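## Task

Same rack and grid of three rows by four blanks. Push in every protruding blank until it bottoms out and latches, but leave the middle-row blank second from the right (as seen facing the rack) exactly as it is. The rack is loose: tilting it more than slightly is a failure, and it must end where it began.

## Robot and tools

Robot: two arms, left_arm and right_arm, each with a parallel gripper. Fingers point along the gripper's +z axis and close along its y axis. end_effector_position is the spot between the finger pads, roughly 1 cm short of the tips. Base poses in the scene frame: left_arm at (+0.012, +0.229, +0.036) m, quat_wxyz (+1.000, 0, 0, +0.011); right_arm at (-0.015, -0.348, +0.003) m, quat_wxyz (+1.000, 0, 0, +0.023). A camera stand is fixed behind the arms.

Frame: all poses, velocities and offsets use the scene frame. Origin is at table-top height, halfway between the nominal bases; +x points out over the table, +z up, +y toward left_arm's side (arm names do not match image sides). Rotations turn each gripper about its own Hand target position. Reported positions and orientations can be a few cm off, worse at long reach.

execute_actions(actions, cameras): actions is a list of actions; each action is a table of up to 15 rows, one per 1/30 s step; a short table repeats its last row to fill 15. Every row has 14 numbers in [-1, 1]: left_arm dx, dy, dz, rx, ry, rz, opening, then right_arm the same seven. The six pose numbers are an offset from that arm's Hand target as it stood when the action began (every row counts from that same start, not the previous row); 1.0 equals 0.6 m or 180 degrees; rx, ry, rz form one rotation vector. Repeating an offset in a new action moves further. Opening is absolute: +1 fully open (0.093 m), -1 closed. Send six zeros to re-request the current Hand target; always send the opening you want, since 0 is also a command. cameras: list of names, ["all"], [] or null; images come only with an empty actions list or when requested.

move(target, speed, blend, opening_speed, grip_force, blocking, cameras): drives grippers in straight lines. target is one 14-number row (same layout and scale as above, offsets from the Hand target) or up to 15 such rows, all counted from the same starting Hand targets. speed in m/s, 0.002 to 2.9, default 0.25 (turn rate up to twice that in rad/s), one value or one per target. blend in m rounds corners in a list (0 = stop at each). opening_speed per second on the -1..+1 scale, at least 0.2. grip_force in N per pad, 10 to 50, persists. blocking=false returns early while the move continues. Paths do not avoid obstacles or the other arm; grippers lag and overshoot more when fast. Avoid passing near an arm's own base. The result adds a move: line (done, off_target, moving, held, fault) and limits such as paced or held. Faster motion and targets set further beyond a contact both hit harder.

wait(seconds 0 to 10, cameras): let the scene run holding last commands. stop(cameras): brake a running move. zoom_image(camera, region): camera one of cam_high, cam_low, cam_left_wrist, cam_right_wrist; region [x0, y0, x1, y1] pixels, at most 504 by 504, from the latest images. finished_scene(scene): integer number of the current scene; ends it irreversibly.

Cameras: cam_high, cam_left_wrist, cam_right_wrist, each 672x504.

Results: Hand target is the last commanded pose after clipping (next offsets count from it); grippers often rest short of it, and only a new command, even all zeros, asks again, so send the remaining gap as an offset if needed. end_effector_position (m) and end_effector_quat_wxyz are measured. grip_measured is the finger motor on the +1 open / -1 closed scale; pads meet near -0.94. Joint positions (rad, last entry gripper opening in m), Joint torques (include arm weight; first three wrap at ±28 N m), Joint velocities (may be omitted when all within noise), Tool commands. Commanded orientation is clipped to 40 degrees from the measured one each step. Friction and weight can leave the gripper low, short or tilted, and tiny moves may fail or go sideways; check pose after each move and correct tilt.

Joint ranges (rad): waist -2.618 to 3.054, shoulder 0.000 to 3.142, elbow 0.000 to 3.142 (straight at 2.901), wrist pitch -1.571 to 1.571, wrist yaw -1.571 to 1.571, wrist roll -2.094 to 2.094.

Approach for this job: inspect the rack with cameras and zoom to find which blanks stick out and to identify the excluded slot from the viewer's side facing the rack. Close the fingers and press each blank straight into the rack with slow, short pushes, just far enough to latch. Since the rack is not fixed, push gently, maybe steady it with the other arm, and watch that it neither tilts nor slides; restore it if it shifts. After a push, pull the target back behind the gripper so the arm stops pressing.

Avoid: arm-to-arm contact or grippers closing on each other, hard hits on the rack or table, pushing hard into unreachable poses (motors heat: MOTOR HOT at 75 °C, fault fold at 90 °C), strain on wrist camera cables, and anything falling off the table.

Each tool is called after "Emit:" as name(argument=value, ...) on one line, values as JSON.

## Session

Emit:
execute_actions(actions=[])

Emit:
zoom_image(camera="cam_high", region=[230, 20, 430, 110])

Scene clock: 0.00 s.
left_arm: end_effector_position=(+0.3856, +0.2403, +0.1241) grip_measured=+1.000 end_effector_quat_wxyz=(+0.578, -0.061, +0.801, +0.143) | right_arm: end_effector_position=(+0.3707, -0.3229, +0.0907) grip_measured=+1.000 end_effector_quat_wxyz=(+0.571, +0.001, +0.819, -0.049)
Joint positions: left_arm=[-0.199 1.588 0.319 0.936 -0.472 0.01 0.093] | right_arm=[0.122 1.558 0.361 0.836 0.239 0.004 0.093]
Joint velocities: within noise
Joint torques (N m): no reading
Heat: left arm: 33 °C; right arm: 33 °C.
Hand target: left_arm +0.3859, +0.2401, +0.1238; +0.576, -0.060, +0.803, +0.143 | right_arm +0.3732, -0.3225, +0.0967; +0.578, +0.002, +0.815, -0.048
Tool commands: left_gripper/opening=+1.0 right_gripper/opening=+1.0

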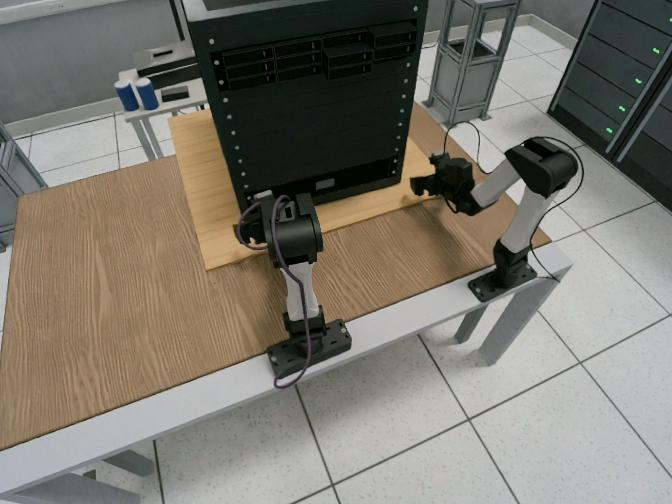

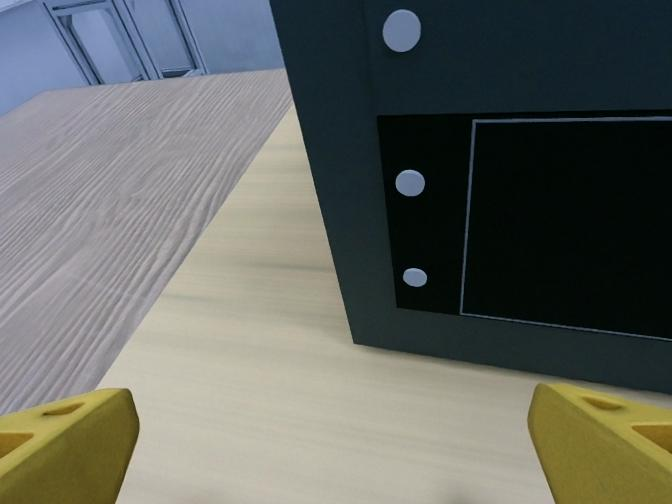

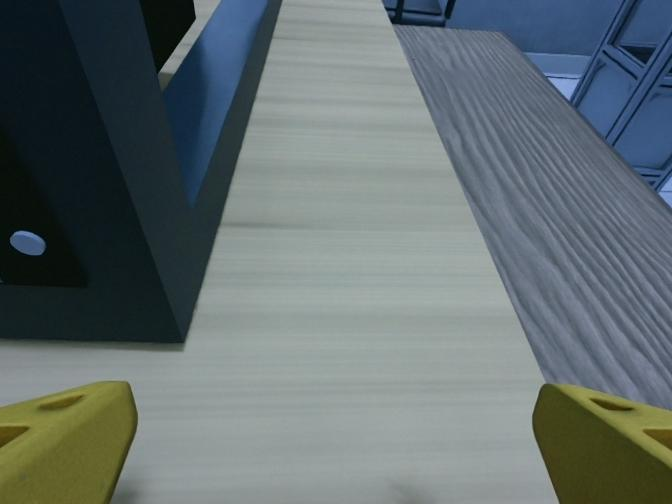

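Scaled by 2.520 from the camera's 672x504 image, which has a finer 960x720 frame.

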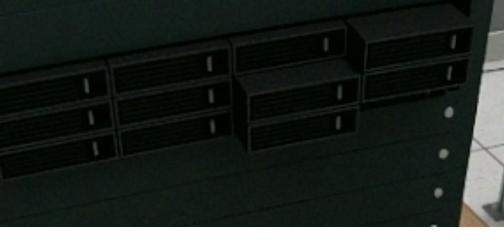

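Emit:
move(target=[[-0.15,0,0.15,0,0,0,1,-0.22,0,0.15,0,0,0,-1],[-0.193,-0.033,0.71,-0.113,-0.052,-0.587,1,-0.222,0.29,0.59,0.019,-0.201,0.026,-1]], speed=0.35, blend=0.05, cameras=["all"])

Scene clock: 34.03 s.
left_arm: end_effector_position=(+0.2721, +0.2205, +0.5464) grip_measured=+1.000 end_effector_quat_wxyz=(+0.639, +0.310, +0.639, -0.295) | right_arm: end_effector_position=(+0.2419, -0.1501, +0.4400) grip_measured=-0.988 end_effector_quat_wxyz=(+0.798, -0.006, +0.603, -0.009)
Joint positions: left_arm=[0.646 1.285 1.808 -0.932 1.551 0.428 0.093] | right_arm=[1.078 1.122 0.876 0.829 1.051 -0.541 0]
Joint torques (N m): left_arm=[0.29 -2.4 5.97 1.59 0.34 0.04] | right_arm=[0.77 -2.48 8.24 1.4 -0.38 -0.06]
Heat: left arm: 36 °C; right arm: 36 °C.
Hand target: left_arm +0.2700, +0.2202, +0.5498; +0.499, +0.502, +0.501, -0.498 | right_arm +0.2399, -0.1484, +0.4506; +0.803, +0.001, +0.595, +0.002
Off the commanded pose: left_arm 0.004 m, 39 deg | right_arm 0.011 m, 2 deg.
joint sent to its limit (left arm) — joint 5 (wrist yaw), upper limit. The joint targets are off in orientation, not in position.
move: off_target (left_arm, right_arm)

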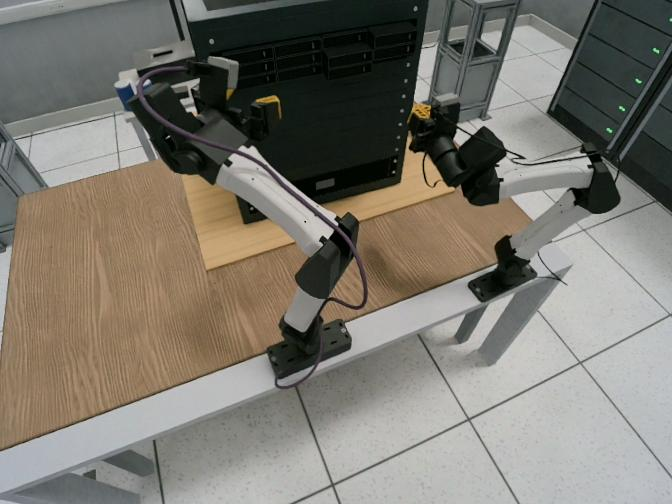

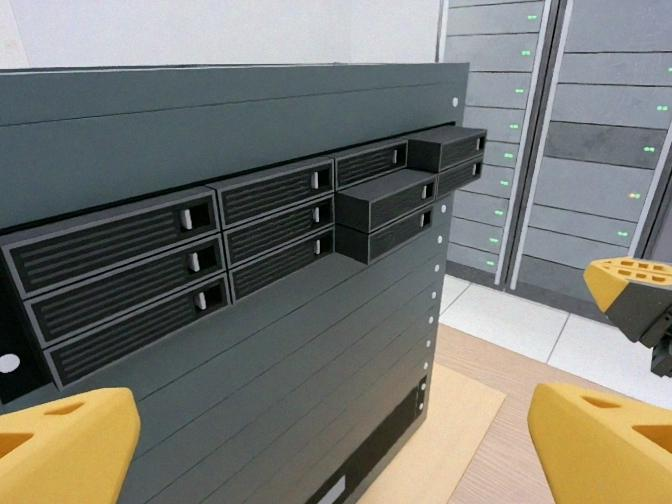

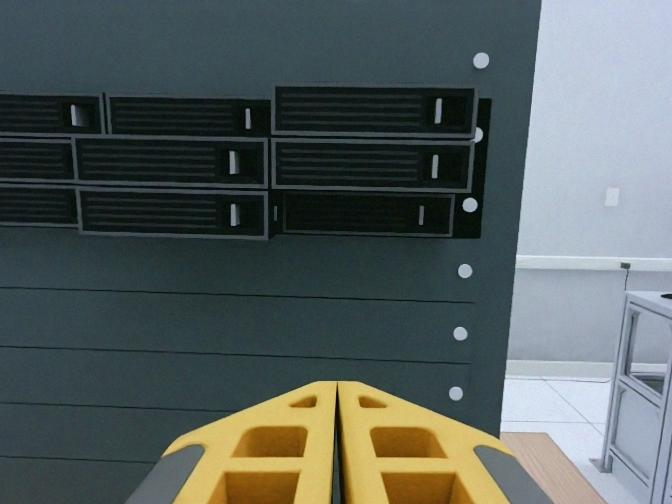

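Emit:
zoom_image(camera="cam_left_wrist", region=[560, 230, 672, 390])

Emit:
zoom_image(camera="cam_left_wrist", region=[300, 110, 500, 280])

Scaled by 3.150 from the camera's 672x504 image, which has a finer 960x720 frame.

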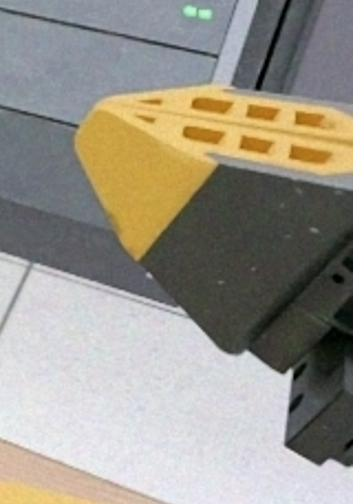

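Scaled by 2.520 from the camera's 672x504 image, which has a finer 960x720 frame.

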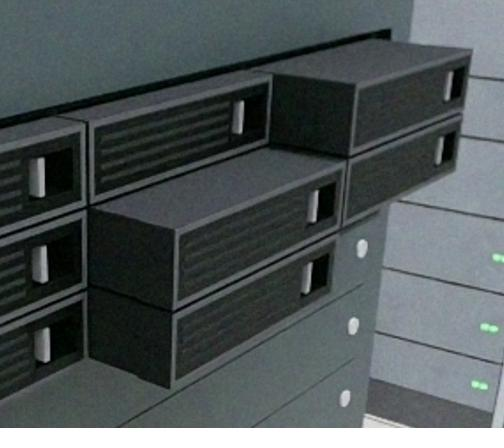

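Emit:
move(target=[0,0,0,0,0,0,1,0.16,0.157,0.027,0,0,0,-1], speed=0.2, cameras=["cam_left_wrist","cam_right_wrist"])

Scene clock: 51.83 s.
left_arm: end_effector_position=(+0.2721, +0.2205, +0.5464) grip_measured=+1.000 end_effector_quat_wxyz=(+0.639, +0.309, +0.639, -0.296) | right_arm: end_effector_position=(+0.3339, -0.0545, +0.4582) grip_measured=-0.988 end_effector_quat_wxyz=(+0.799, -0.003, +0.601, -0.008)
Joint positions: left_arm=[0.646 1.285 1.808 -0.932 1.551 0.425 0.093] | right_arm=[0.958 1.613 1.356 0.753 0.949 -0.43 0]
Joint torques (N m): left_arm=[0.34 -2.45 5.93 1.62 0.34 0.05] | right_arm=[-0.54 -7.62 8.44 1.36 -0.46 0.1]
Heat: left arm: 38 °C; right arm: 37 °C.
Hand target: left_arm +0.2700, +0.2202, +0.5498; +0.499, +0.502, +0.501, -0.498 | right_arm +0.3359, -0.0542, +0.4668; +0.803, +0.001, +0.595, +0.002
Off the commanded pose: left_arm 0.004 m, 39 deg | right_arm 0.009 m, 2 deg.
joint sent to its limit (left arm) — joint 5 (wrist yaw), upper limit. The joint targets are off in orientation, not in position.
move: off_target (left_arm)
Images, in order (width x height): cam_left_wrist 672x504, cam_right_wrist 672x504.

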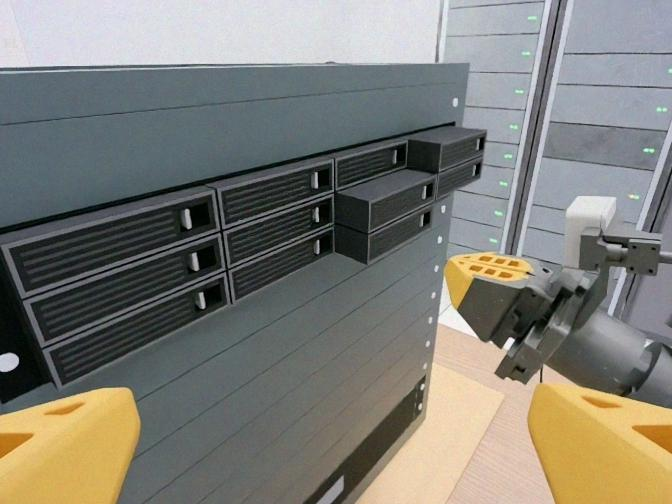

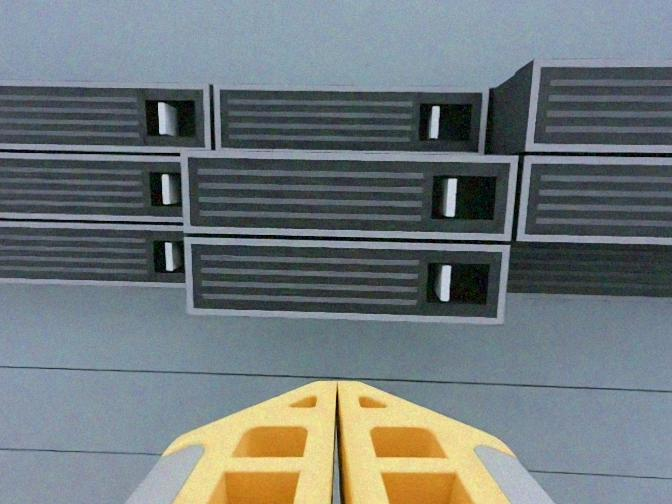

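Emit:
move(target=[0,0,0,0,0,0,1,0.06,-0.006,0.019,0,0,0,-1], speed=0.15, cameras=["cam_left_wrist","cam_right_wrist"])

Scene clock: 59.83 s.
left_arm: end_effector_position=(+0.2721, +0.2205, +0.5464) grip_measured=+1.000 end_effector_quat_wxyz=(+0.639, +0.309, +0.639, -0.296) | right_arm: end_effector_position=(+0.3694, -0.0603, +0.4721) grip_measured=-0.988 end_effector_quat_wxyz=(+0.800, +0.000, +0.600, -0.008)
Joint positions: left_arm=[0.646 1.285 1.808 -0.932 1.551 0.425 0.093] | right_arm=[0.868 1.67 1.483 0.638 0.872 -0.364 0]
Joint torques (N m): left_arm=[0.36 -2.45 5.91 1.62 0.38 0.05] | right_arm=[-0.32 -7.71 8.5 1.45 -0.43 0.11]
Heat: left arm: 39 °C; right arm: 39 °C.
Hand target: left_arm +0.2700, +0.2202, +0.5498; +0.499, +0.502, +0.501, -0.498 | right_arm +0.3719, -0.0579, +0.4783; +0.803, +0.001, +0.595, +0.002
Off the commanded pose: left_arm 0.004 m, 39 deg | right_arm 0.007 m, 1 deg.
joint sent to its limit (left arm) — joint 5 (wrist yaw), upper limit. The joint targets are off in orientation, not in position.
move: off_target (left_arm)
Images, in order (width x height): cam_left_wrist 672x504, cam_right_wrist 672x504.

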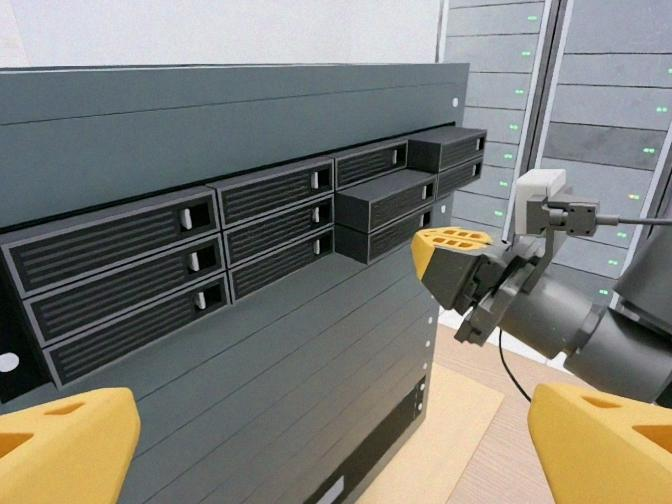

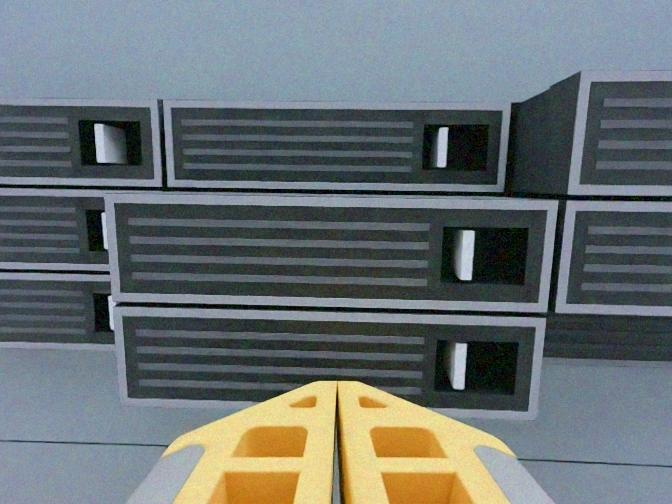

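Emit:
move(target=[0,0,0,0,0,0,1,0.013,-0.003,-0.009,0,0,0,-1], speed=0.1, cameras=["cam_right_wrist"])

Scene clock: 64.87 s.
left_arm: end_effector_position=(+0.2721, +0.2205, +0.5464) grip_measured=+1.000 end_effector_quat_wxyz=(+0.639, +0.309, +0.639, -0.296) | right_arm: end_effector_position=(+0.3769, -0.0612, +0.4677) grip_measured=-0.988 end_effector_quat_wxyz=(+0.800, -0.001, +0.601, -0.008)
Joint positions: left_arm=[0.646 1.285 1.808 -0.932 1.551 0.425 0.093] | right_arm=[0.85 1.682 1.483 0.638 0.855 -0.351 0]
Joint torques (N m): left_arm=[0.34 -2.51 5.86 1.61 0.34 0.05] | right_arm=[-0.53 -7.97 8.05 1.57 -0.41 0.11]
Heat: left arm: 40 °C; right arm: 39 °C.
Hand target: left_arm +0.2700, +0.2202, +0.5498; +0.499, +0.502, +0.501, -0.498 | right_arm +0.3797, -0.0598, +0.4729; +0.804, +0.001, +0.595, +0.002
Off the commanded pose: left_arm 0.004 m, 39 deg | right_arm 0.006 m, 1 deg.
joint sent to its limit (left arm) — joint 5 (wrist yaw), upper limit. The joint targets are off in orientation, not in position.
move: off_target (left_arm)
Images, in order (width x height): cam_right_wrist 672x504.

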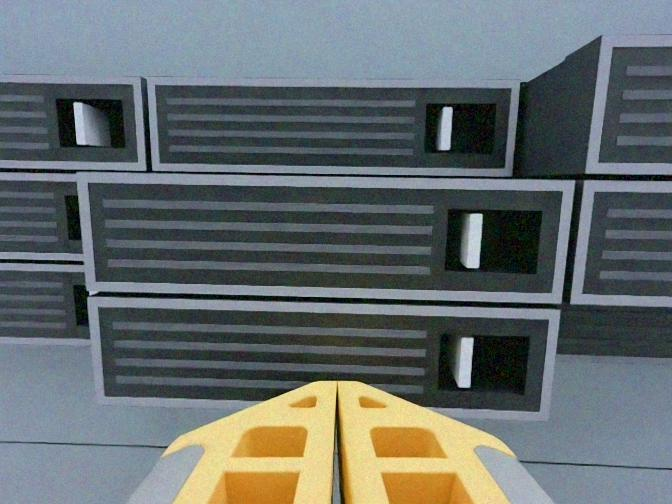

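Emit:
move(target=[0,0,0,0,0,0,1,0.035,0,-0.004,0,0,0,-1], speed=0.08, cameras=["cam_left_wrist","cam_right_wrist"])

Scene clock: 68.57 s.
left_arm: end_effector_position=(+0.2721, +0.2205, +0.5464) grip_measured=+1.000 end_effector_quat_wxyz=(+0.639, +0.309, +0.639, -0.296) | right_arm: end_effector_position=(+0.3975, -0.0611, +0.4641) grip_measured=-0.988 end_effector_quat_wxyz=(+0.800, -0.001, +0.600, -0.007)
Joint positions: left_arm=[0.646 1.285 1.808 -0.932 1.551 0.425 0.093] | right_arm=[0.809 1.731 1.529 0.623 0.817 -0.325 0]
Joint torques (N m): left_arm=[0.25 -2.45 5.87 1.6 0.35 0.06] | right_arm=[-0.53 -8.36 8.68 1.55 -0.4 0.09]
Heat: left arm: 40 °C; right arm: 40 °C.
Hand target: left_arm +0.2700, +0.2202, +0.5498; +0.499, +0.502, +0.501, -0.498 | right_arm +0.4007, -0.0596, +0.4704; +0.803, +0.001, +0.595, +0.002
Off the commanded pose: left_arm 0.004 m, 39 deg | right_arm 0.007 m, 1 deg.
joint sent to its limit (left arm) — joint 5 (wrist yaw), upper limit. The joint targets are off in orientation, not in position.
move: off_target (left_arm)
Images, in order (width x height): cam_left_wrist 672x504, cam_right_wrist 672x504.

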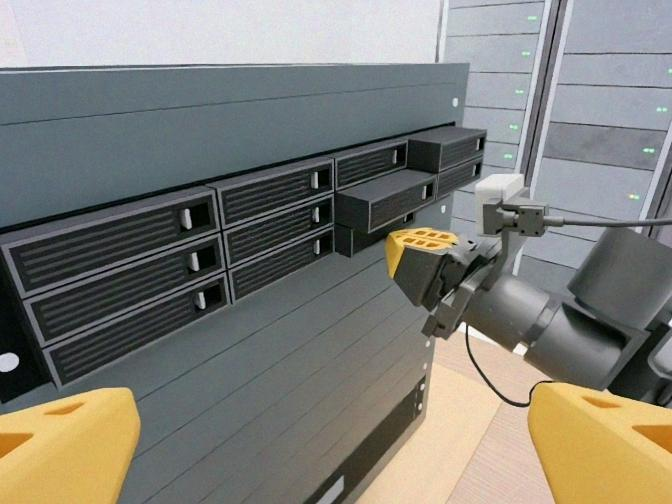

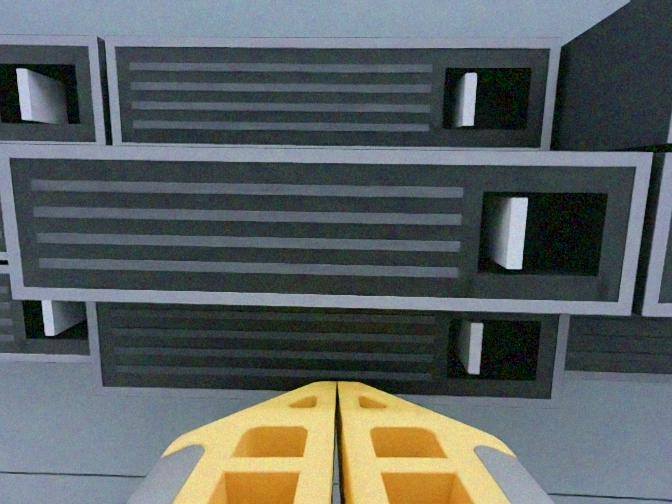

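Emit:
move(target=[0,0,0,0,0,0,1,0.04,0,0.003,0,0,0,-1], speed=0.08, cameras=["cam_left_wrist","cam_right_wrist"])

Scene clock: 80.40 s.
left_arm: end_effector_position=(+0.2721, +0.2205, +0.5464) grip_measured=+1.000 end_effector_quat_wxyz=(+0.639, +0.309, +0.639, -0.296) | right_arm: end_effector_position=(+0.4156, -0.0616, +0.4678) grip_measured=-0.988 end_effector_quat_wxyz=(+0.800, +0.005, +0.599, -0.005)
Joint positions: left_arm=[0.646 1.285 1.808 -0.932 1.551 0.425 0.093] | right_arm=[0.775 1.78 1.602 0.589 0.791 -0.3 0]
Joint torques (N m): left_arm=[0.25 -2.48 5.85 1.6 0.35 0.06] | right_arm=[-1.51 -7.73 9.48 1.48 -0.56 0.13]
Heat: left arm: 41 °C; right arm: 41 °C.
Hand target: left_arm +0.2700, +0.2202, +0.5498; +0.499, +0.502, +0.501, -0.498 | right_arm +0.4247, -0.0598, +0.4723; +0.804, +0.001, +0.595, +0.002
Off the commanded pose: left_arm 0.004 m, 39 deg | right_arm 0.010 m, 1 deg.
joint sent to its limit (left arm) — joint 5 (wrist yaw), upper limit. The joint targets are off in orientation, not in position.
move: off_target (left_arm)
Images, in order (width x height): cam_left_wrist 672x504, cam_right_wrist 672x504.

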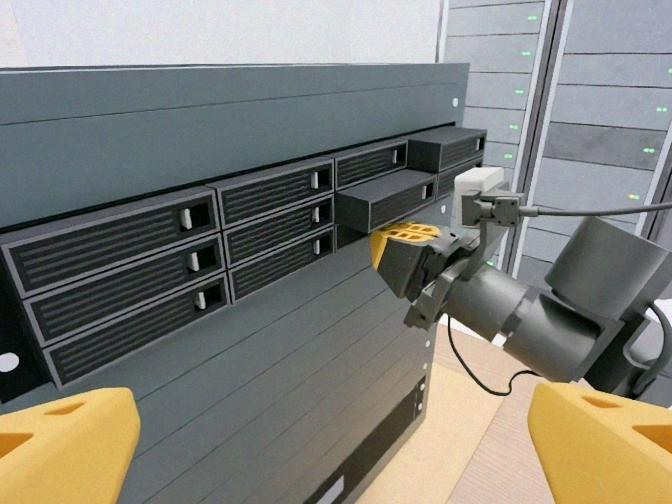

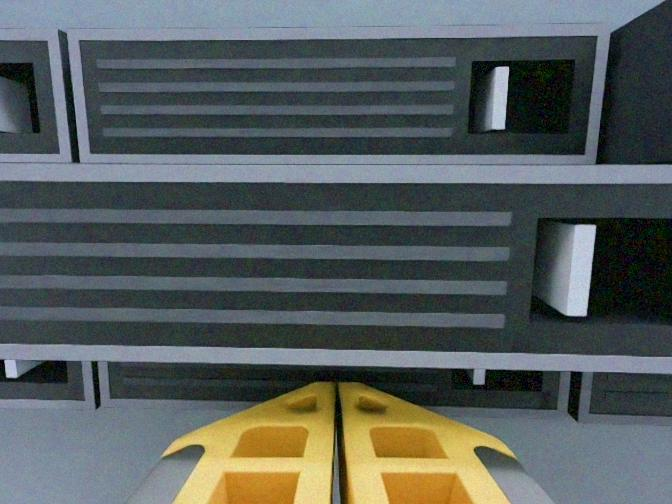

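Emit:
move(target=[0,0,0,0,0,0,1,0.025,0,-0.001,0,0,0,-1], speed=0.08)

Emit:
move(target=[0,0,0,0,0,0,1,-0.14,0,-0.014,0,0,0,-1], speed=0.15, cameras=["cam_left_wrist","cam_right_wrist"])

Scene clock: 84.20 s.
left_arm: end_effector_position=(+0.2721, +0.2205, +0.5464) grip_measured=+1.000 end_effector_quat_wxyz=(+0.639, +0.309, +0.639, -0.296) | right_arm: end_effector_position=(+0.4167, -0.0617, +0.4679) grip_measured=-0.988 end_effector_quat_wxyz=(+0.797, +0.013, +0.604, -0.006)
Joint positions: left_arm=[0.646 1.285 1.808 -0.932 1.551 0.425 0.093] | right_arm=[0.778 1.788 1.622 0.569 0.811 -0.287 0]
Joint torques (N m): left_arm=[0.27 -2.56 5.87 1.59 0.36 0.06] | right_arm=[-4.04 -5.67 10.8 1.52 -1 0.13]
Heat: left arm: 41 °C; right arm: 42 °C.
Hand target: left_arm +0.2700, +0.2202, +0.5498; +0.499, +0.502, +0.501, -0.498 | right_arm +0.4397, -0.0596, +0.4716; +0.803, +0.001, +0.595, +0.002
Off the commanded pose: left_arm 0.004 m, 39 deg | right_arm 0.023 m, 2 deg.
joint sent to its limit (left arm) — joint 5 (wrist yaw), upper limit. The joint targets are off in orientation, not in position.
move: off_target (left_arm, right_arm)

Scene clock: 85.50 s.
left_arm: end_effector_position=(+0.2721, +0.2205, +0.5464) grip_measured=+1.000 end_effector_quat_wxyz=(+0.639, +0.309, +0.639, -0.296) | right_arm: end_effector_position=(+0.3623, -0.0509, +0.4527) grip_measured=-0.988 end_effector_quat_wxyz=(+0.798, -0.013, +0.602, -0.001)
Joint positions: left_arm=[0.646 1.285 1.808 -0.932 1.551 0.425 0.093] | right_arm=[0.892 1.665 1.407 0.697 0.868 -0.367 0]
Joint torques (N m): left_arm=[0.18 -2.4 5.85 1.61 0.36 0.03] | right_arm=[0.36 -10.86 6.02 1.71 -0.08 -0.09]
Heat: left arm: 41 °C; right arm: 42 °C.
Hand target: left_arm +0.2700, +0.2202, +0.5498; +0.499, +0.502, +0.501, -0.498 | right_arm +0.3557, -0.0596, +0.4631; +0.803, +0.001, +0.595, +0.002
Off the commanded pose: left_arm 0.004 m, 39 deg | right_arm 0.015 m, 2 deg.
joint sent to its limit (left arm) — joint 5 (wrist yaw), upper limit. The joint targets are off in orientation, not in position.
move: off_target (left_arm, right_arm)
Images, in order (width x height): cam_left_wrist 672x504, cam_right_wrist 672x504.

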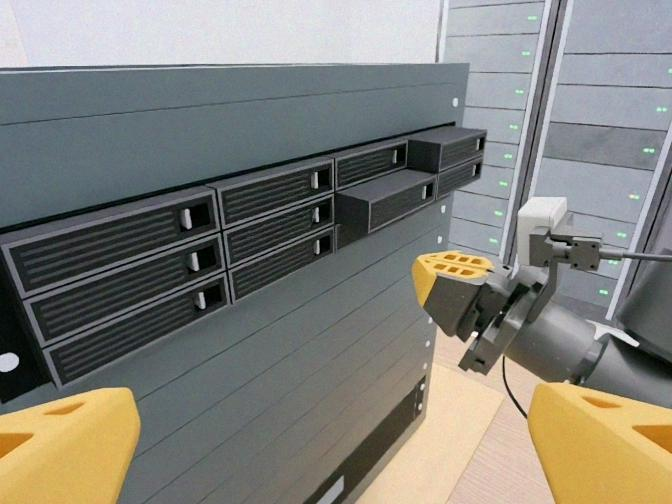

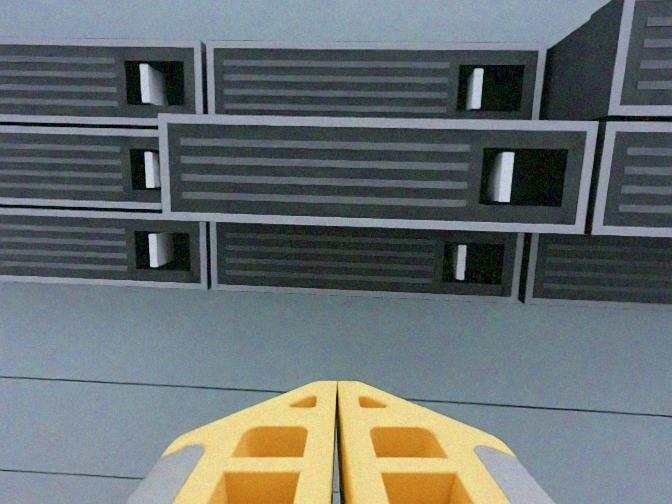

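Emit:
move(target=[0,0,0,0,0,0,1,-0.025,-0.197,0.07,0,0,0,-1], speed=0.2, cameras=["cam_left_wrist","cam_right_wrist"])

Scene clock: 94.30 s.
left_arm: end_effector_position=(+0.2721, +0.2205, +0.5464) grip_measured=+1.000 end_effector_quat_wxyz=(+0.639, +0.309, +0.639, -0.296) | right_arm: end_effector_position=(+0.3403, -0.1771, +0.5050) grip_measured=-0.988 end_effector_quat_wxyz=(+0.803, +0.003, +0.596, -0.003)
Joint positions: left_arm=[0.646 1.285 1.808 -0.932 1.551 0.425 0.093] | right_arm=[0.68 1.285 1.278 0.395 0.697 -0.255 0]
Joint torques (N m): left_arm=[0.32 -2.56 6.02 1.63 0.35 0.07] | right_arm=[-0.59 -5.15 6.28 1.6 -0.39 0.14]
Heat: left arm: 41 °C; right arm: 42 °C.
Hand target: left_arm +0.2700, +0.2202, +0.5498; +0.499, +0.502, +0.501, -0.498 | right_arm +0.3407, -0.1778, +0.5052; +0.804, +0.001, +0.595, +0.002
Off the commanded pose: left_arm 0.004 m, 39 deg | right_arm 0.001 m, 1 deg.
joint sent to its limit (left arm) — joint 5 (wrist yaw), upper limit. The joint targets are off in orientation, not in position.
move: off_target (left_arm)
Images, in order (width x height): cam_left_wrist 672x504, cam_right_wrist 672x504.

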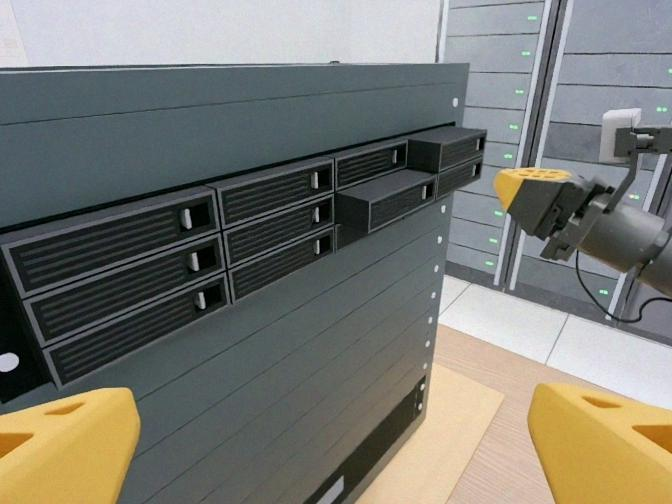

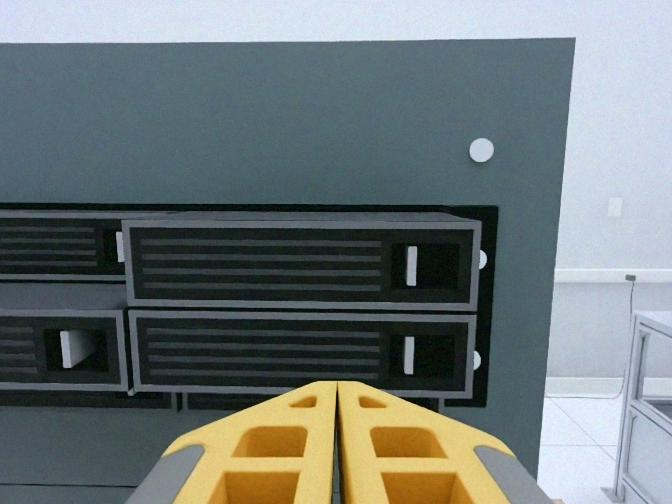

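Emit:
move(target=[0,0,0,0,0,0,1,0.05,0.008,-0.006,0,0,0,-1], speed=0.15, cameras=["cam_right_wrist"])

Scene clock: 99.80 s.
left_arm: end_effector_position=(+0.2721, +0.2205, +0.5464) grip_measured=+1.000 end_effector_quat_wxyz=(+0.639, +0.309, +0.639, -0.296) | right_arm: end_effector_position=(+0.3710, -0.1716, +0.4884) grip_measured=-0.988 end_effector_quat_wxyz=(+0.794, -0.007, +0.608, -0.011)
Joint positions: left_arm=[0.646 1.285 1.808 -0.932 1.551 0.425 0.093] | right_arm=[0.623 1.367 1.306 0.394 0.644 -0.229 0]
Joint torques (N m): left_arm=[0.42 -2.44 5.96 1.61 0.34 0.06] | right_arm=[-0.65 -5.42 8.58 1.88 -0.33 0.13]
Heat: left arm: 41 °C; right arm: 42 °C.
Hand target: left_arm +0.2700, +0.2202, +0.5498; +0.499, +0.502, +0.501, -0.498 | right_arm +0.3707, -0.1730, +0.5016; +0.803, +0.001, +0.595, +0.002
Off the commanded pose: left_arm 0.004 m, 39 deg | right_arm 0.013 m, 3 deg.
joint sent to its limit (left arm) — joint 5 (wrist yaw), upper limit. The joint targets are off in orientation, not in position.
move: off_target (left_arm, right_arm)
Images, in order (width x height): cam_right_wrist 672x504.

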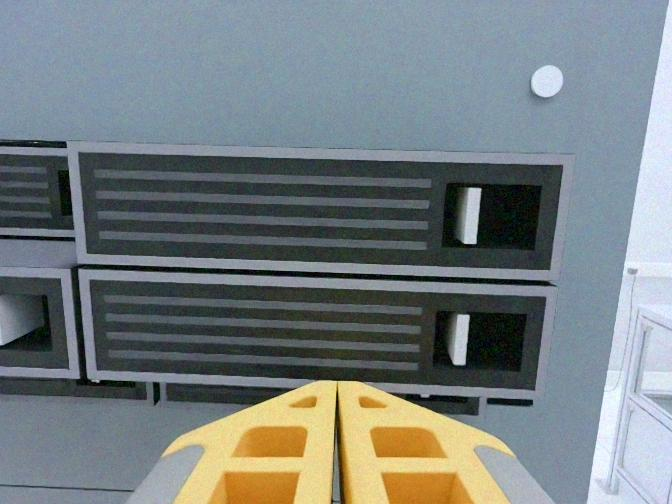

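Emit:
move(target=[0,0,0,0,0,0,1,-0.006,-0.003,0.012,0,-0.01,0.01,-1], speed=0.15, cameras=["cam_right_wrist"])

Scene clock: 104.20 s.
left_arm: end_effector_position=(+0.2721, +0.2205, +0.5464) grip_measured=+1.000 end_effector_quat_wxyz=(+0.639, +0.309, +0.639, -0.296) | right_arm: end_effector_position=(+0.3722, -0.1698, +0.4930) grip_measured=-0.988 end_effector_quat_wxyz=(+0.801, -0.018, +0.599, +0.001)
Joint positions: left_arm=[0.646 1.285 1.808 -0.932 1.551 0.425 0.093] | right_arm=[0.608 1.367 1.306 0.409 0.595 -0.229 0]
Joint torques (N m): left_arm=[0.4 -2.4 5.86 1.64 0.36 0.05] | right_arm=[-0.62 -7.05 7.61 1.95 -0.36 0.11]
Heat: left arm: 42 °C; right arm: 43 °C.
Hand target: left_arm +0.2700, +0.2202, +0.5498; +0.499, +0.502, +0.501, -0.498 | right_arm +0.3671, -0.1749, +0.5088; +0.813, -0.008, +0.583, +0.015
Off the commanded pose: left_arm 0.004 m, 39 deg | right_arm 0.017 m, 3 deg.
joint sent to its limit (left arm) — joint 5 (wrist yaw), upper limit. The joint targets are off in orientation, not in position.
move: off_target (left_arm, right_arm)
Images, in order (width x height): cam_right_wrist 672x504.

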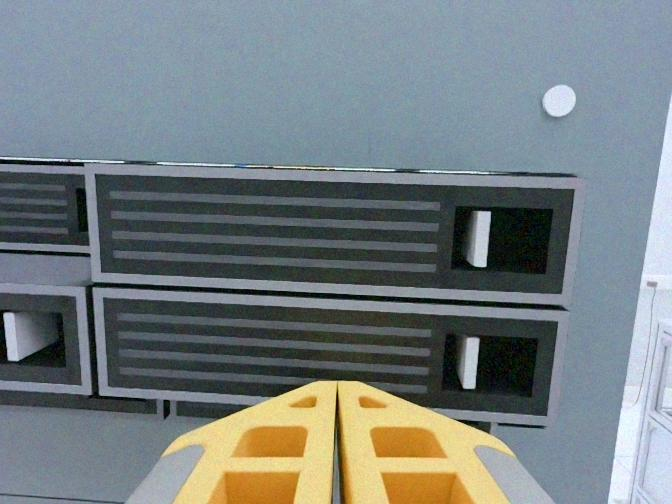

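Emit:
move(target=[0,0,0,0,0,0,1,0.1,0,0.004,0,0.005,-0.005,-1], speed=0.1, cameras=["cam_left_wrist","cam_right_wrist"])

Scene clock: 109.83 s.
left_arm: end_effector_position=(+0.2721, +0.2205, +0.5464) grip_measured=+1.000 end_effector_quat_wxyz=(+0.639, +0.309, +0.639, -0.296) | right_arm: end_effector_position=(+0.4088, -0.1765, +0.5039) grip_measured=-0.988 end_effector_quat_wxyz=(+0.798, -0.004, +0.602, -0.002)
Joint positions: left_arm=[0.646 1.285 1.808 -0.932 1.551 0.425 0.093] | right_arm=[0.532 1.48 1.456 0.351 0.549 -0.185 0]
Joint torques (N m): left_arm=[0.32 -2.5 5.86 1.64 0.36 0.08] | right_arm=[-2.88 -1.66 10.26 2.18 -0.64 0.14]
Heat: left arm: 42 °C; right arm: 43 °C.
Hand target: left_arm +0.2700, +0.2202, +0.5498; +0.499, +0.502, +0.501, -0.498 | right_arm +0.4271, -0.1748, +0.5111; +0.808, -0.004, +0.589, +0.009
Off the commanded pose: left_arm 0.004 m, 39 deg | right_arm 0.020 m, 2 deg.
joint sent to its limit (left arm) — joint 5 (wrist yaw), upper limit. The joint targets are off in orientation, not in position.
move: off_target (left_arm, right_arm)
Images, in order (width x height): cam_left_wrist 672x504, cam_right_wrist 672x504.

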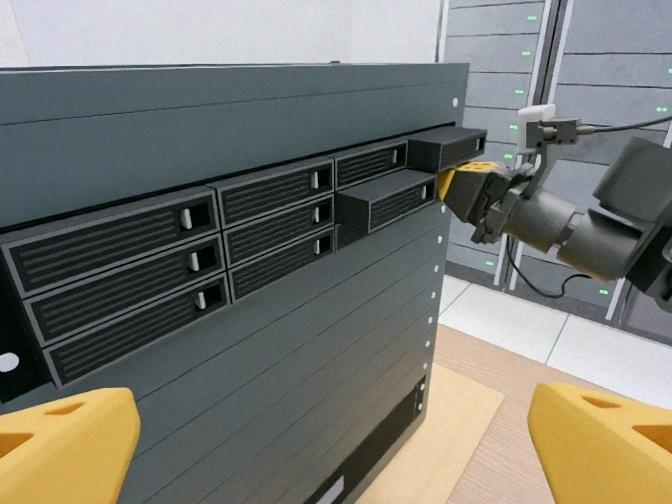

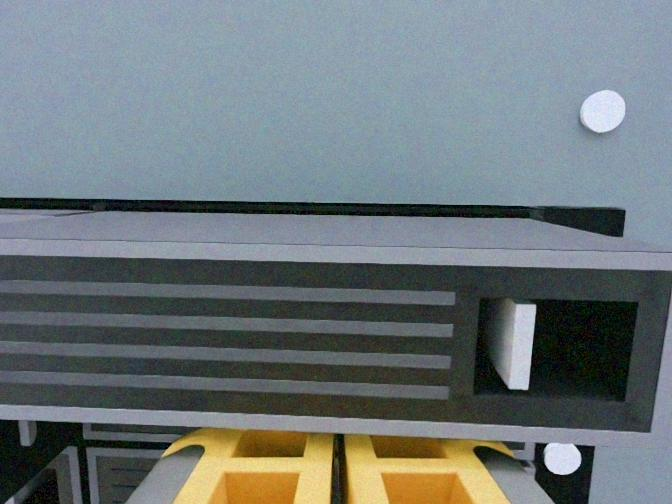

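Emit:
move(target=[0,0,0,0,0,0,1,0.02,0,-0.008,0,0,0,-1], speed=0.1)

Emit:
move(target=[0,0,0,0,0,0,1,-0.18,0,0.01,0,0.005,-0.005,-1], speed=0.15, cameras=["cam_left_wrist","cam_right_wrist"])

Scene clock: 115.50 s.
left_arm: end_effector_position=(+0.2721, +0.2205, +0.5464) grip_measured=+1.000 end_effector_quat_wxyz=(+0.639, +0.309, +0.639, -0.296) | right_arm: end_effector_position=(+0.4103, -0.1755, +0.5021) grip_measured=-0.988 end_effector_quat_wxyz=(+0.797, -0.003, +0.604, +0.000)
Joint positions: left_arm=[0.646 1.285 1.808 -0.932 1.551 0.425 0.093] | right_arm=[0.532 1.485 1.457 0.351 0.549 -0.179 0]
Joint torques (N m): left_arm=[0.25 -2.48 5.91 1.6 0.35 0.03] | right_arm=[-4.52 0.31 10.66 2.35 -0.81 0.12]
Heat: left arm: 42 °C; right arm: 44 °C.
Hand target: left_arm +0.2700, +0.2202, +0.5498; +0.499, +0.502, +0.501, -0.498 | right_arm +0.4390, -0.1748, +0.5065; +0.808, -0.003, +0.589, +0.009
Off the commanded pose: left_arm 0.004 m, 39 deg | right_arm 0.029 m, 2 deg.
joint sent to its limit (left arm) — joint 5 (wrist yaw), upper limit. The joint targets are off in orientation, not in position.
move: off_target (left_arm, right_arm)

Scene clock: 116.93 s.
left_arm: end_effector_position=(+0.2721, +0.2205, +0.5464) grip_measured=+1.000 end_effector_quat_wxyz=(+0.639, +0.309, +0.639, -0.296) | right_arm: end_effector_position=(+0.3337, -0.1738, +0.5127) grip_measured=-0.988 end_effector_quat_wxyz=(+0.804, -0.001, +0.595, +0.006)
Joint positions: left_arm=[0.646 1.285 1.808 -0.932 1.551 0.425 0.093] | right_arm=[0.697 1.274 1.299 0.366 0.694 -0.253 0]
Joint torques (N m): left_arm=[0.34 -2.51 5.85 1.61 0.38 0.06] | right_arm=[0.76 -5.26 5.87 1.68 -0.03 -0.11]
Heat: left arm: 42 °C; right arm: 44 °C.
Hand target: left_arm +0.2700, +0.2202, +0.5498; +0.499, +0.502, +0.501, -0.498 | right_arm +0.3312, -0.1749, +0.5123; +0.803, +0.001, +0.595, +0.002
Off the commanded pose: left_arm 0.004 m, 39 deg | right_arm 0.003 m, 1 deg.
joint sent to its limit (left arm) — joint 5 (wrist yaw), upper limit. The joint targets are off in orientation, not in position.
move: off_target (left_arm)
Images, in order (width x height): cam_left_wrist 672x504, cam_right_wrist 672x504.

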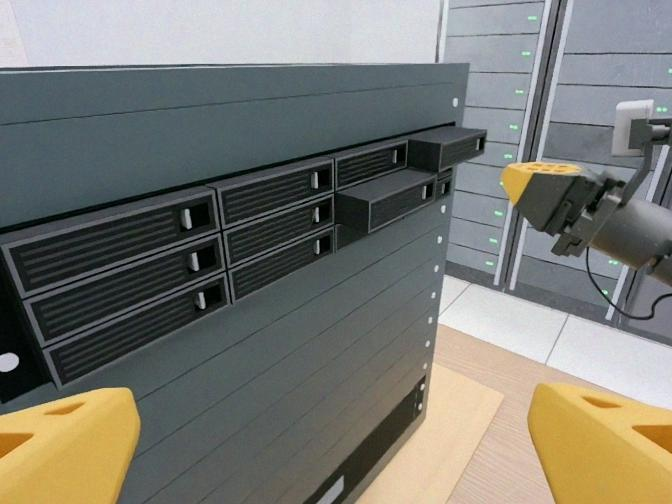

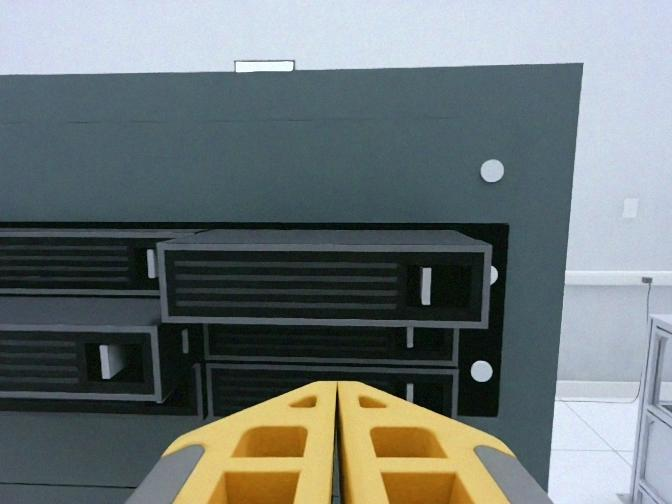

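Emit:
move(target=[0,0,0,0,0,0,1,0.055,0.008,0.032,0,0,0,-1], speed=0.15, cameras=["cam_right_wrist"])

Scene clock: 121.23 s.
left_arm: end_effector_position=(+0.2721, +0.2205, +0.5464) grip_measured=+1.000 end_effector_quat_wxyz=(+0.639, +0.309, +0.639, -0.296) | right_arm: end_effector_position=(+0.3630, -0.1700, +0.5240) grip_measured=-0.988 end_effector_quat_wxyz=(+0.800, -0.001, +0.600, -0.006)
Joint positions: left_arm=[0.646 1.285 1.808 -0.932 1.551 0.425 0.093] | right_arm=[0.645 1.382 1.443 0.302 0.665 -0.239 0]
Joint torques (N m): left_arm=[0.18 -2.47 5.86 1.62 0.34 0.08] | right_arm=[-0.51 -4.98 8.4 1.64 -0.32 0.13]
Heat: left arm: 42 °C; right arm: 44 °C.
Hand target: left_arm +0.2700, +0.2202, +0.5498; +0.499, +0.502, +0.501, -0.498 | right_arm +0.3641, -0.1701, +0.5317; +0.804, +0.001, +0.595, +0.002
Off the commanded pose: left_arm 0.004 m, 39 deg | right_arm 0.008 m, 1 deg.
joint sent to its limit (left arm) — joint 5 (wrist yaw), upper limit. The joint targets are off in orientation, not in position.
move: off_target (left_arm)
Images, in order (width x height): cam_right_wrist 672x504.

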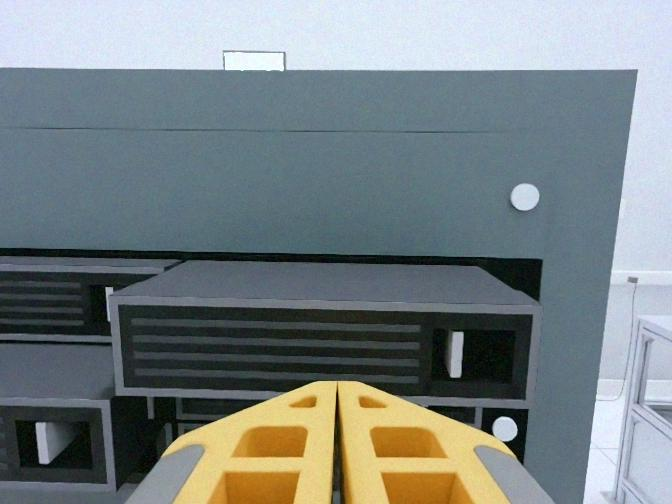

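Emit:
move(target=[0,0,0,0,0,0,1,0.105,-0.003,-0.006,0,0,0,-1], speed=0.1, cameras=["cam_left_wrist","cam_right_wrist"])

Emit:
move(target=[0,0,0,0,0,0,1,0.023,0,0,0,0,0,-1], speed=0.1)

Emit:
move(target=[0,0,0,0,0,0,1,-0.26,0,0.01,0,0,0,-1], speed=0.15, cameras=["all"])

Scene clock: 129.60 s.
left_arm: end_effector_position=(+0.2721, +0.2205, +0.5464) grip_measured=+1.000 end_effector_quat_wxyz=(+0.639, +0.309, +0.639, -0.296) | right_arm: end_effector_position=(+0.4084, -0.1736, +0.5228) grip_measured=-0.988 end_effector_quat_wxyz=(+0.794, +0.003, +0.608, -0.010)
Joint positions: left_arm=[0.646 1.285 1.808 -0.932 1.551 0.425 0.093] | right_arm=[0.55 1.511 1.575 0.255 0.589 -0.189 0]
Joint torques (N m): left_arm=[0.4 -2.44 5.87 1.62 0.35 0.07] | right_arm=[-3.14 -2.22 9.32 2.2 -0.74 0.14]
Heat: left arm: 42 °C; right arm: 43 °C.
Hand target: left_arm +0.2700, +0.2202, +0.5498; +0.499, +0.502, +0.501, -0.498 | right_arm +0.4271, -0.1719, +0.5282; +0.804, +0.001, +0.595, +0.002
Off the commanded pose: left_arm 0.004 m, 39 deg | right_arm 0.020 m, 2 deg.
joint sent to its limit (left arm) — joint 5 (wrist yaw), upper limit. The joint targets are off in orientation, not in position.
move: off_target (left_arm, right_arm)
Images, in order (width x height): cam_left_wrist 672x504, cam_right_wrist 672x504.

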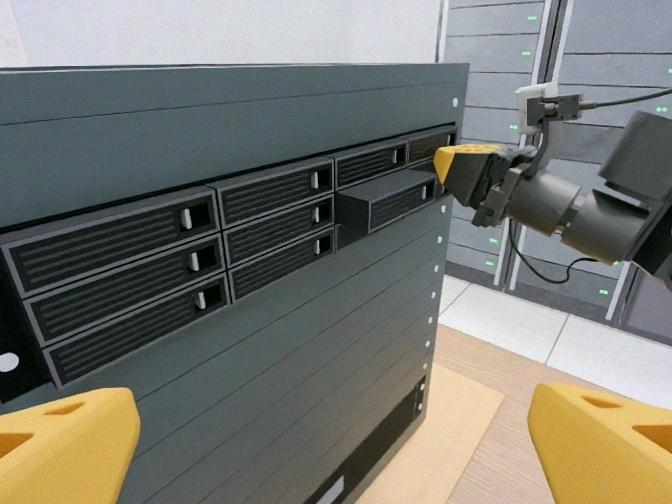

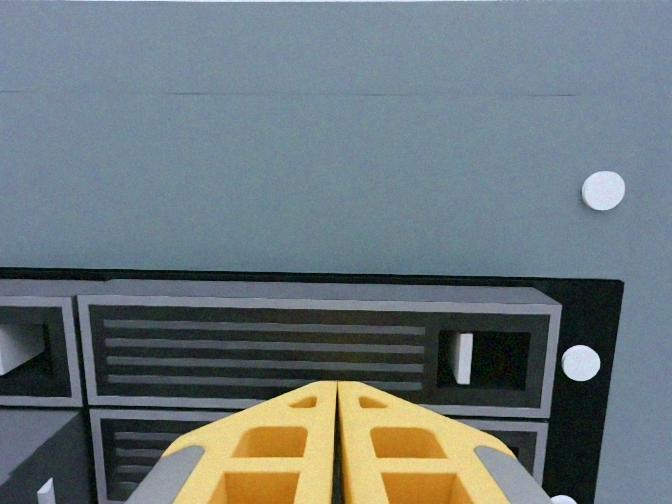

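Scene clock: 130.50 s.
left_arm: end_effector_position=(+0.2721, +0.2205, +0.5464) grip_measured=+1.000 end_effector_quat_wxyz=(+0.639, +0.309, +0.639, -0.296) | right_arm: end_effector_position=(+0.4097, -0.1731, +0.5222) grip_measured=-0.988 end_effector_quat_wxyz=(+0.788, +0.000, +0.616, -0.011)
Joint positions: left_arm=[0.646 1.285 1.808 -0.932 1.551 0.425 0.093] | right_arm=[0.55 1.515 1.597 0.214 0.59 -0.181 0]
Joint torques (N m): left_arm=[0.34 -2.51 5.85 1.62 0.37 0.07] | right_arm=[-5.04 0.24 9.89 2.56 -0.94 0.15]
Heat: left arm: 42 °C; right arm: 43 °C.
Hand target: left_arm +0.2700, +0.2202, +0.5498; +0.499, +0.502, +0.501, -0.498 | right_arm +0.4410, -0.1718, +0.5279; +0.803, +0.001, +0.595, +0.002
Off the commanded pose: left_arm 0.004 m, 39 deg | right_arm 0.032 m, 3 deg.
joint sent to its limit (left arm) — joint 5 (wrist yaw), upper limit. The joint targets are off in orientation, not in position.
move: off_target (left_arm, right_arm)

Scene clock: 132.30 s.
left_arm: end_effector_position=(+0.2721, +0.2205, +0.5464) grip_measured=+1.000 end_effector_quat_wxyz=(+0.639, +0.309, +0.639, -0.296) | right_arm: end_effector_position=(+0.2891, -0.1680, +0.5311) grip_measured=-0.988 end_effector_quat_wxyz=(+0.801, -0.007, +0.599, +0.002)
Joint positions: left_arm=[0.646 1.285 1.808 -0.932 1.551 0.425 0.093] | right_arm=[0.848 1.201 1.324 0.311 0.832 -0.339 0]
Joint torques (N m): left_arm=[0.23 -2.44 5.87 1.62 0.37 0.04] | right_arm=[0.84 -4.59 5.67 1.74 -0.09 -0.1]
Heat: left arm: 42 °C; right arm: 43 °C.
Hand target: left_arm +0.2700, +0.2202, +0.5498; +0.499, +0.502, +0.501, -0.498 | right_arm +0.2849, -0.1718, +0.5340; +0.803, +0.001, +0.595, +0.002
Off the commanded pose: left_arm 0.004 m, 39 deg | right_arm 0.006 m, 1 deg.
joint sent to its limit (left arm) — joint 5 (wrist yaw), upper limit. The joint targets are off in orientation, not in position.
move: off_target (left_arm)

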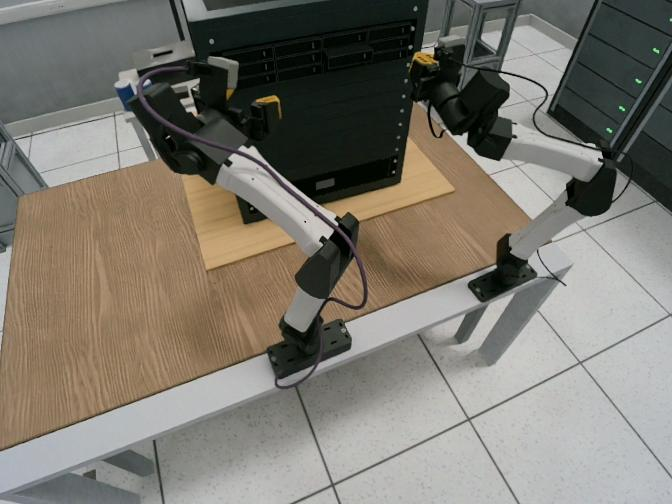

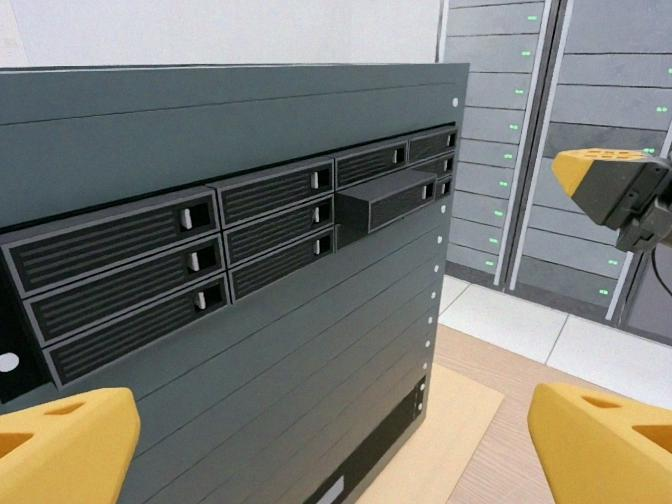

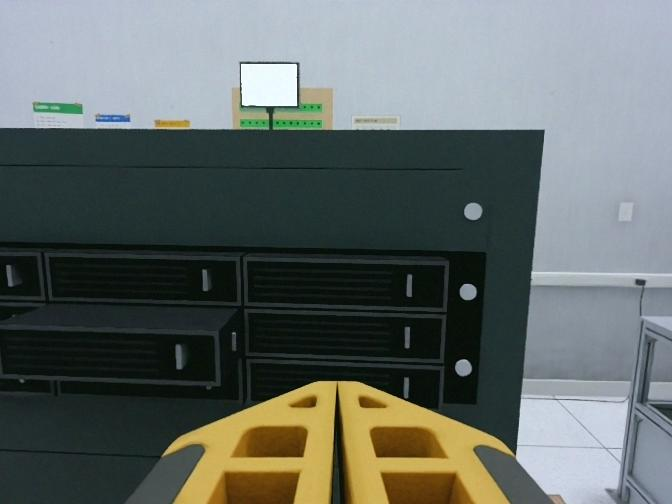

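Emit:
zoom_image(camera="cam_left_wrist", region=[300, 110, 500, 280])

Scaled by 2.520 from the camera's 672x504 image, which has a finer 960x720 frame.

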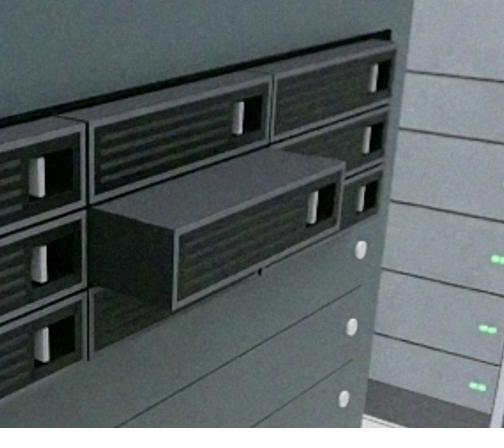

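Identical protrusion for the kept blank; all others are flush.

Emit:
finished_scene(scene=2)

The scene is finished: the task was done.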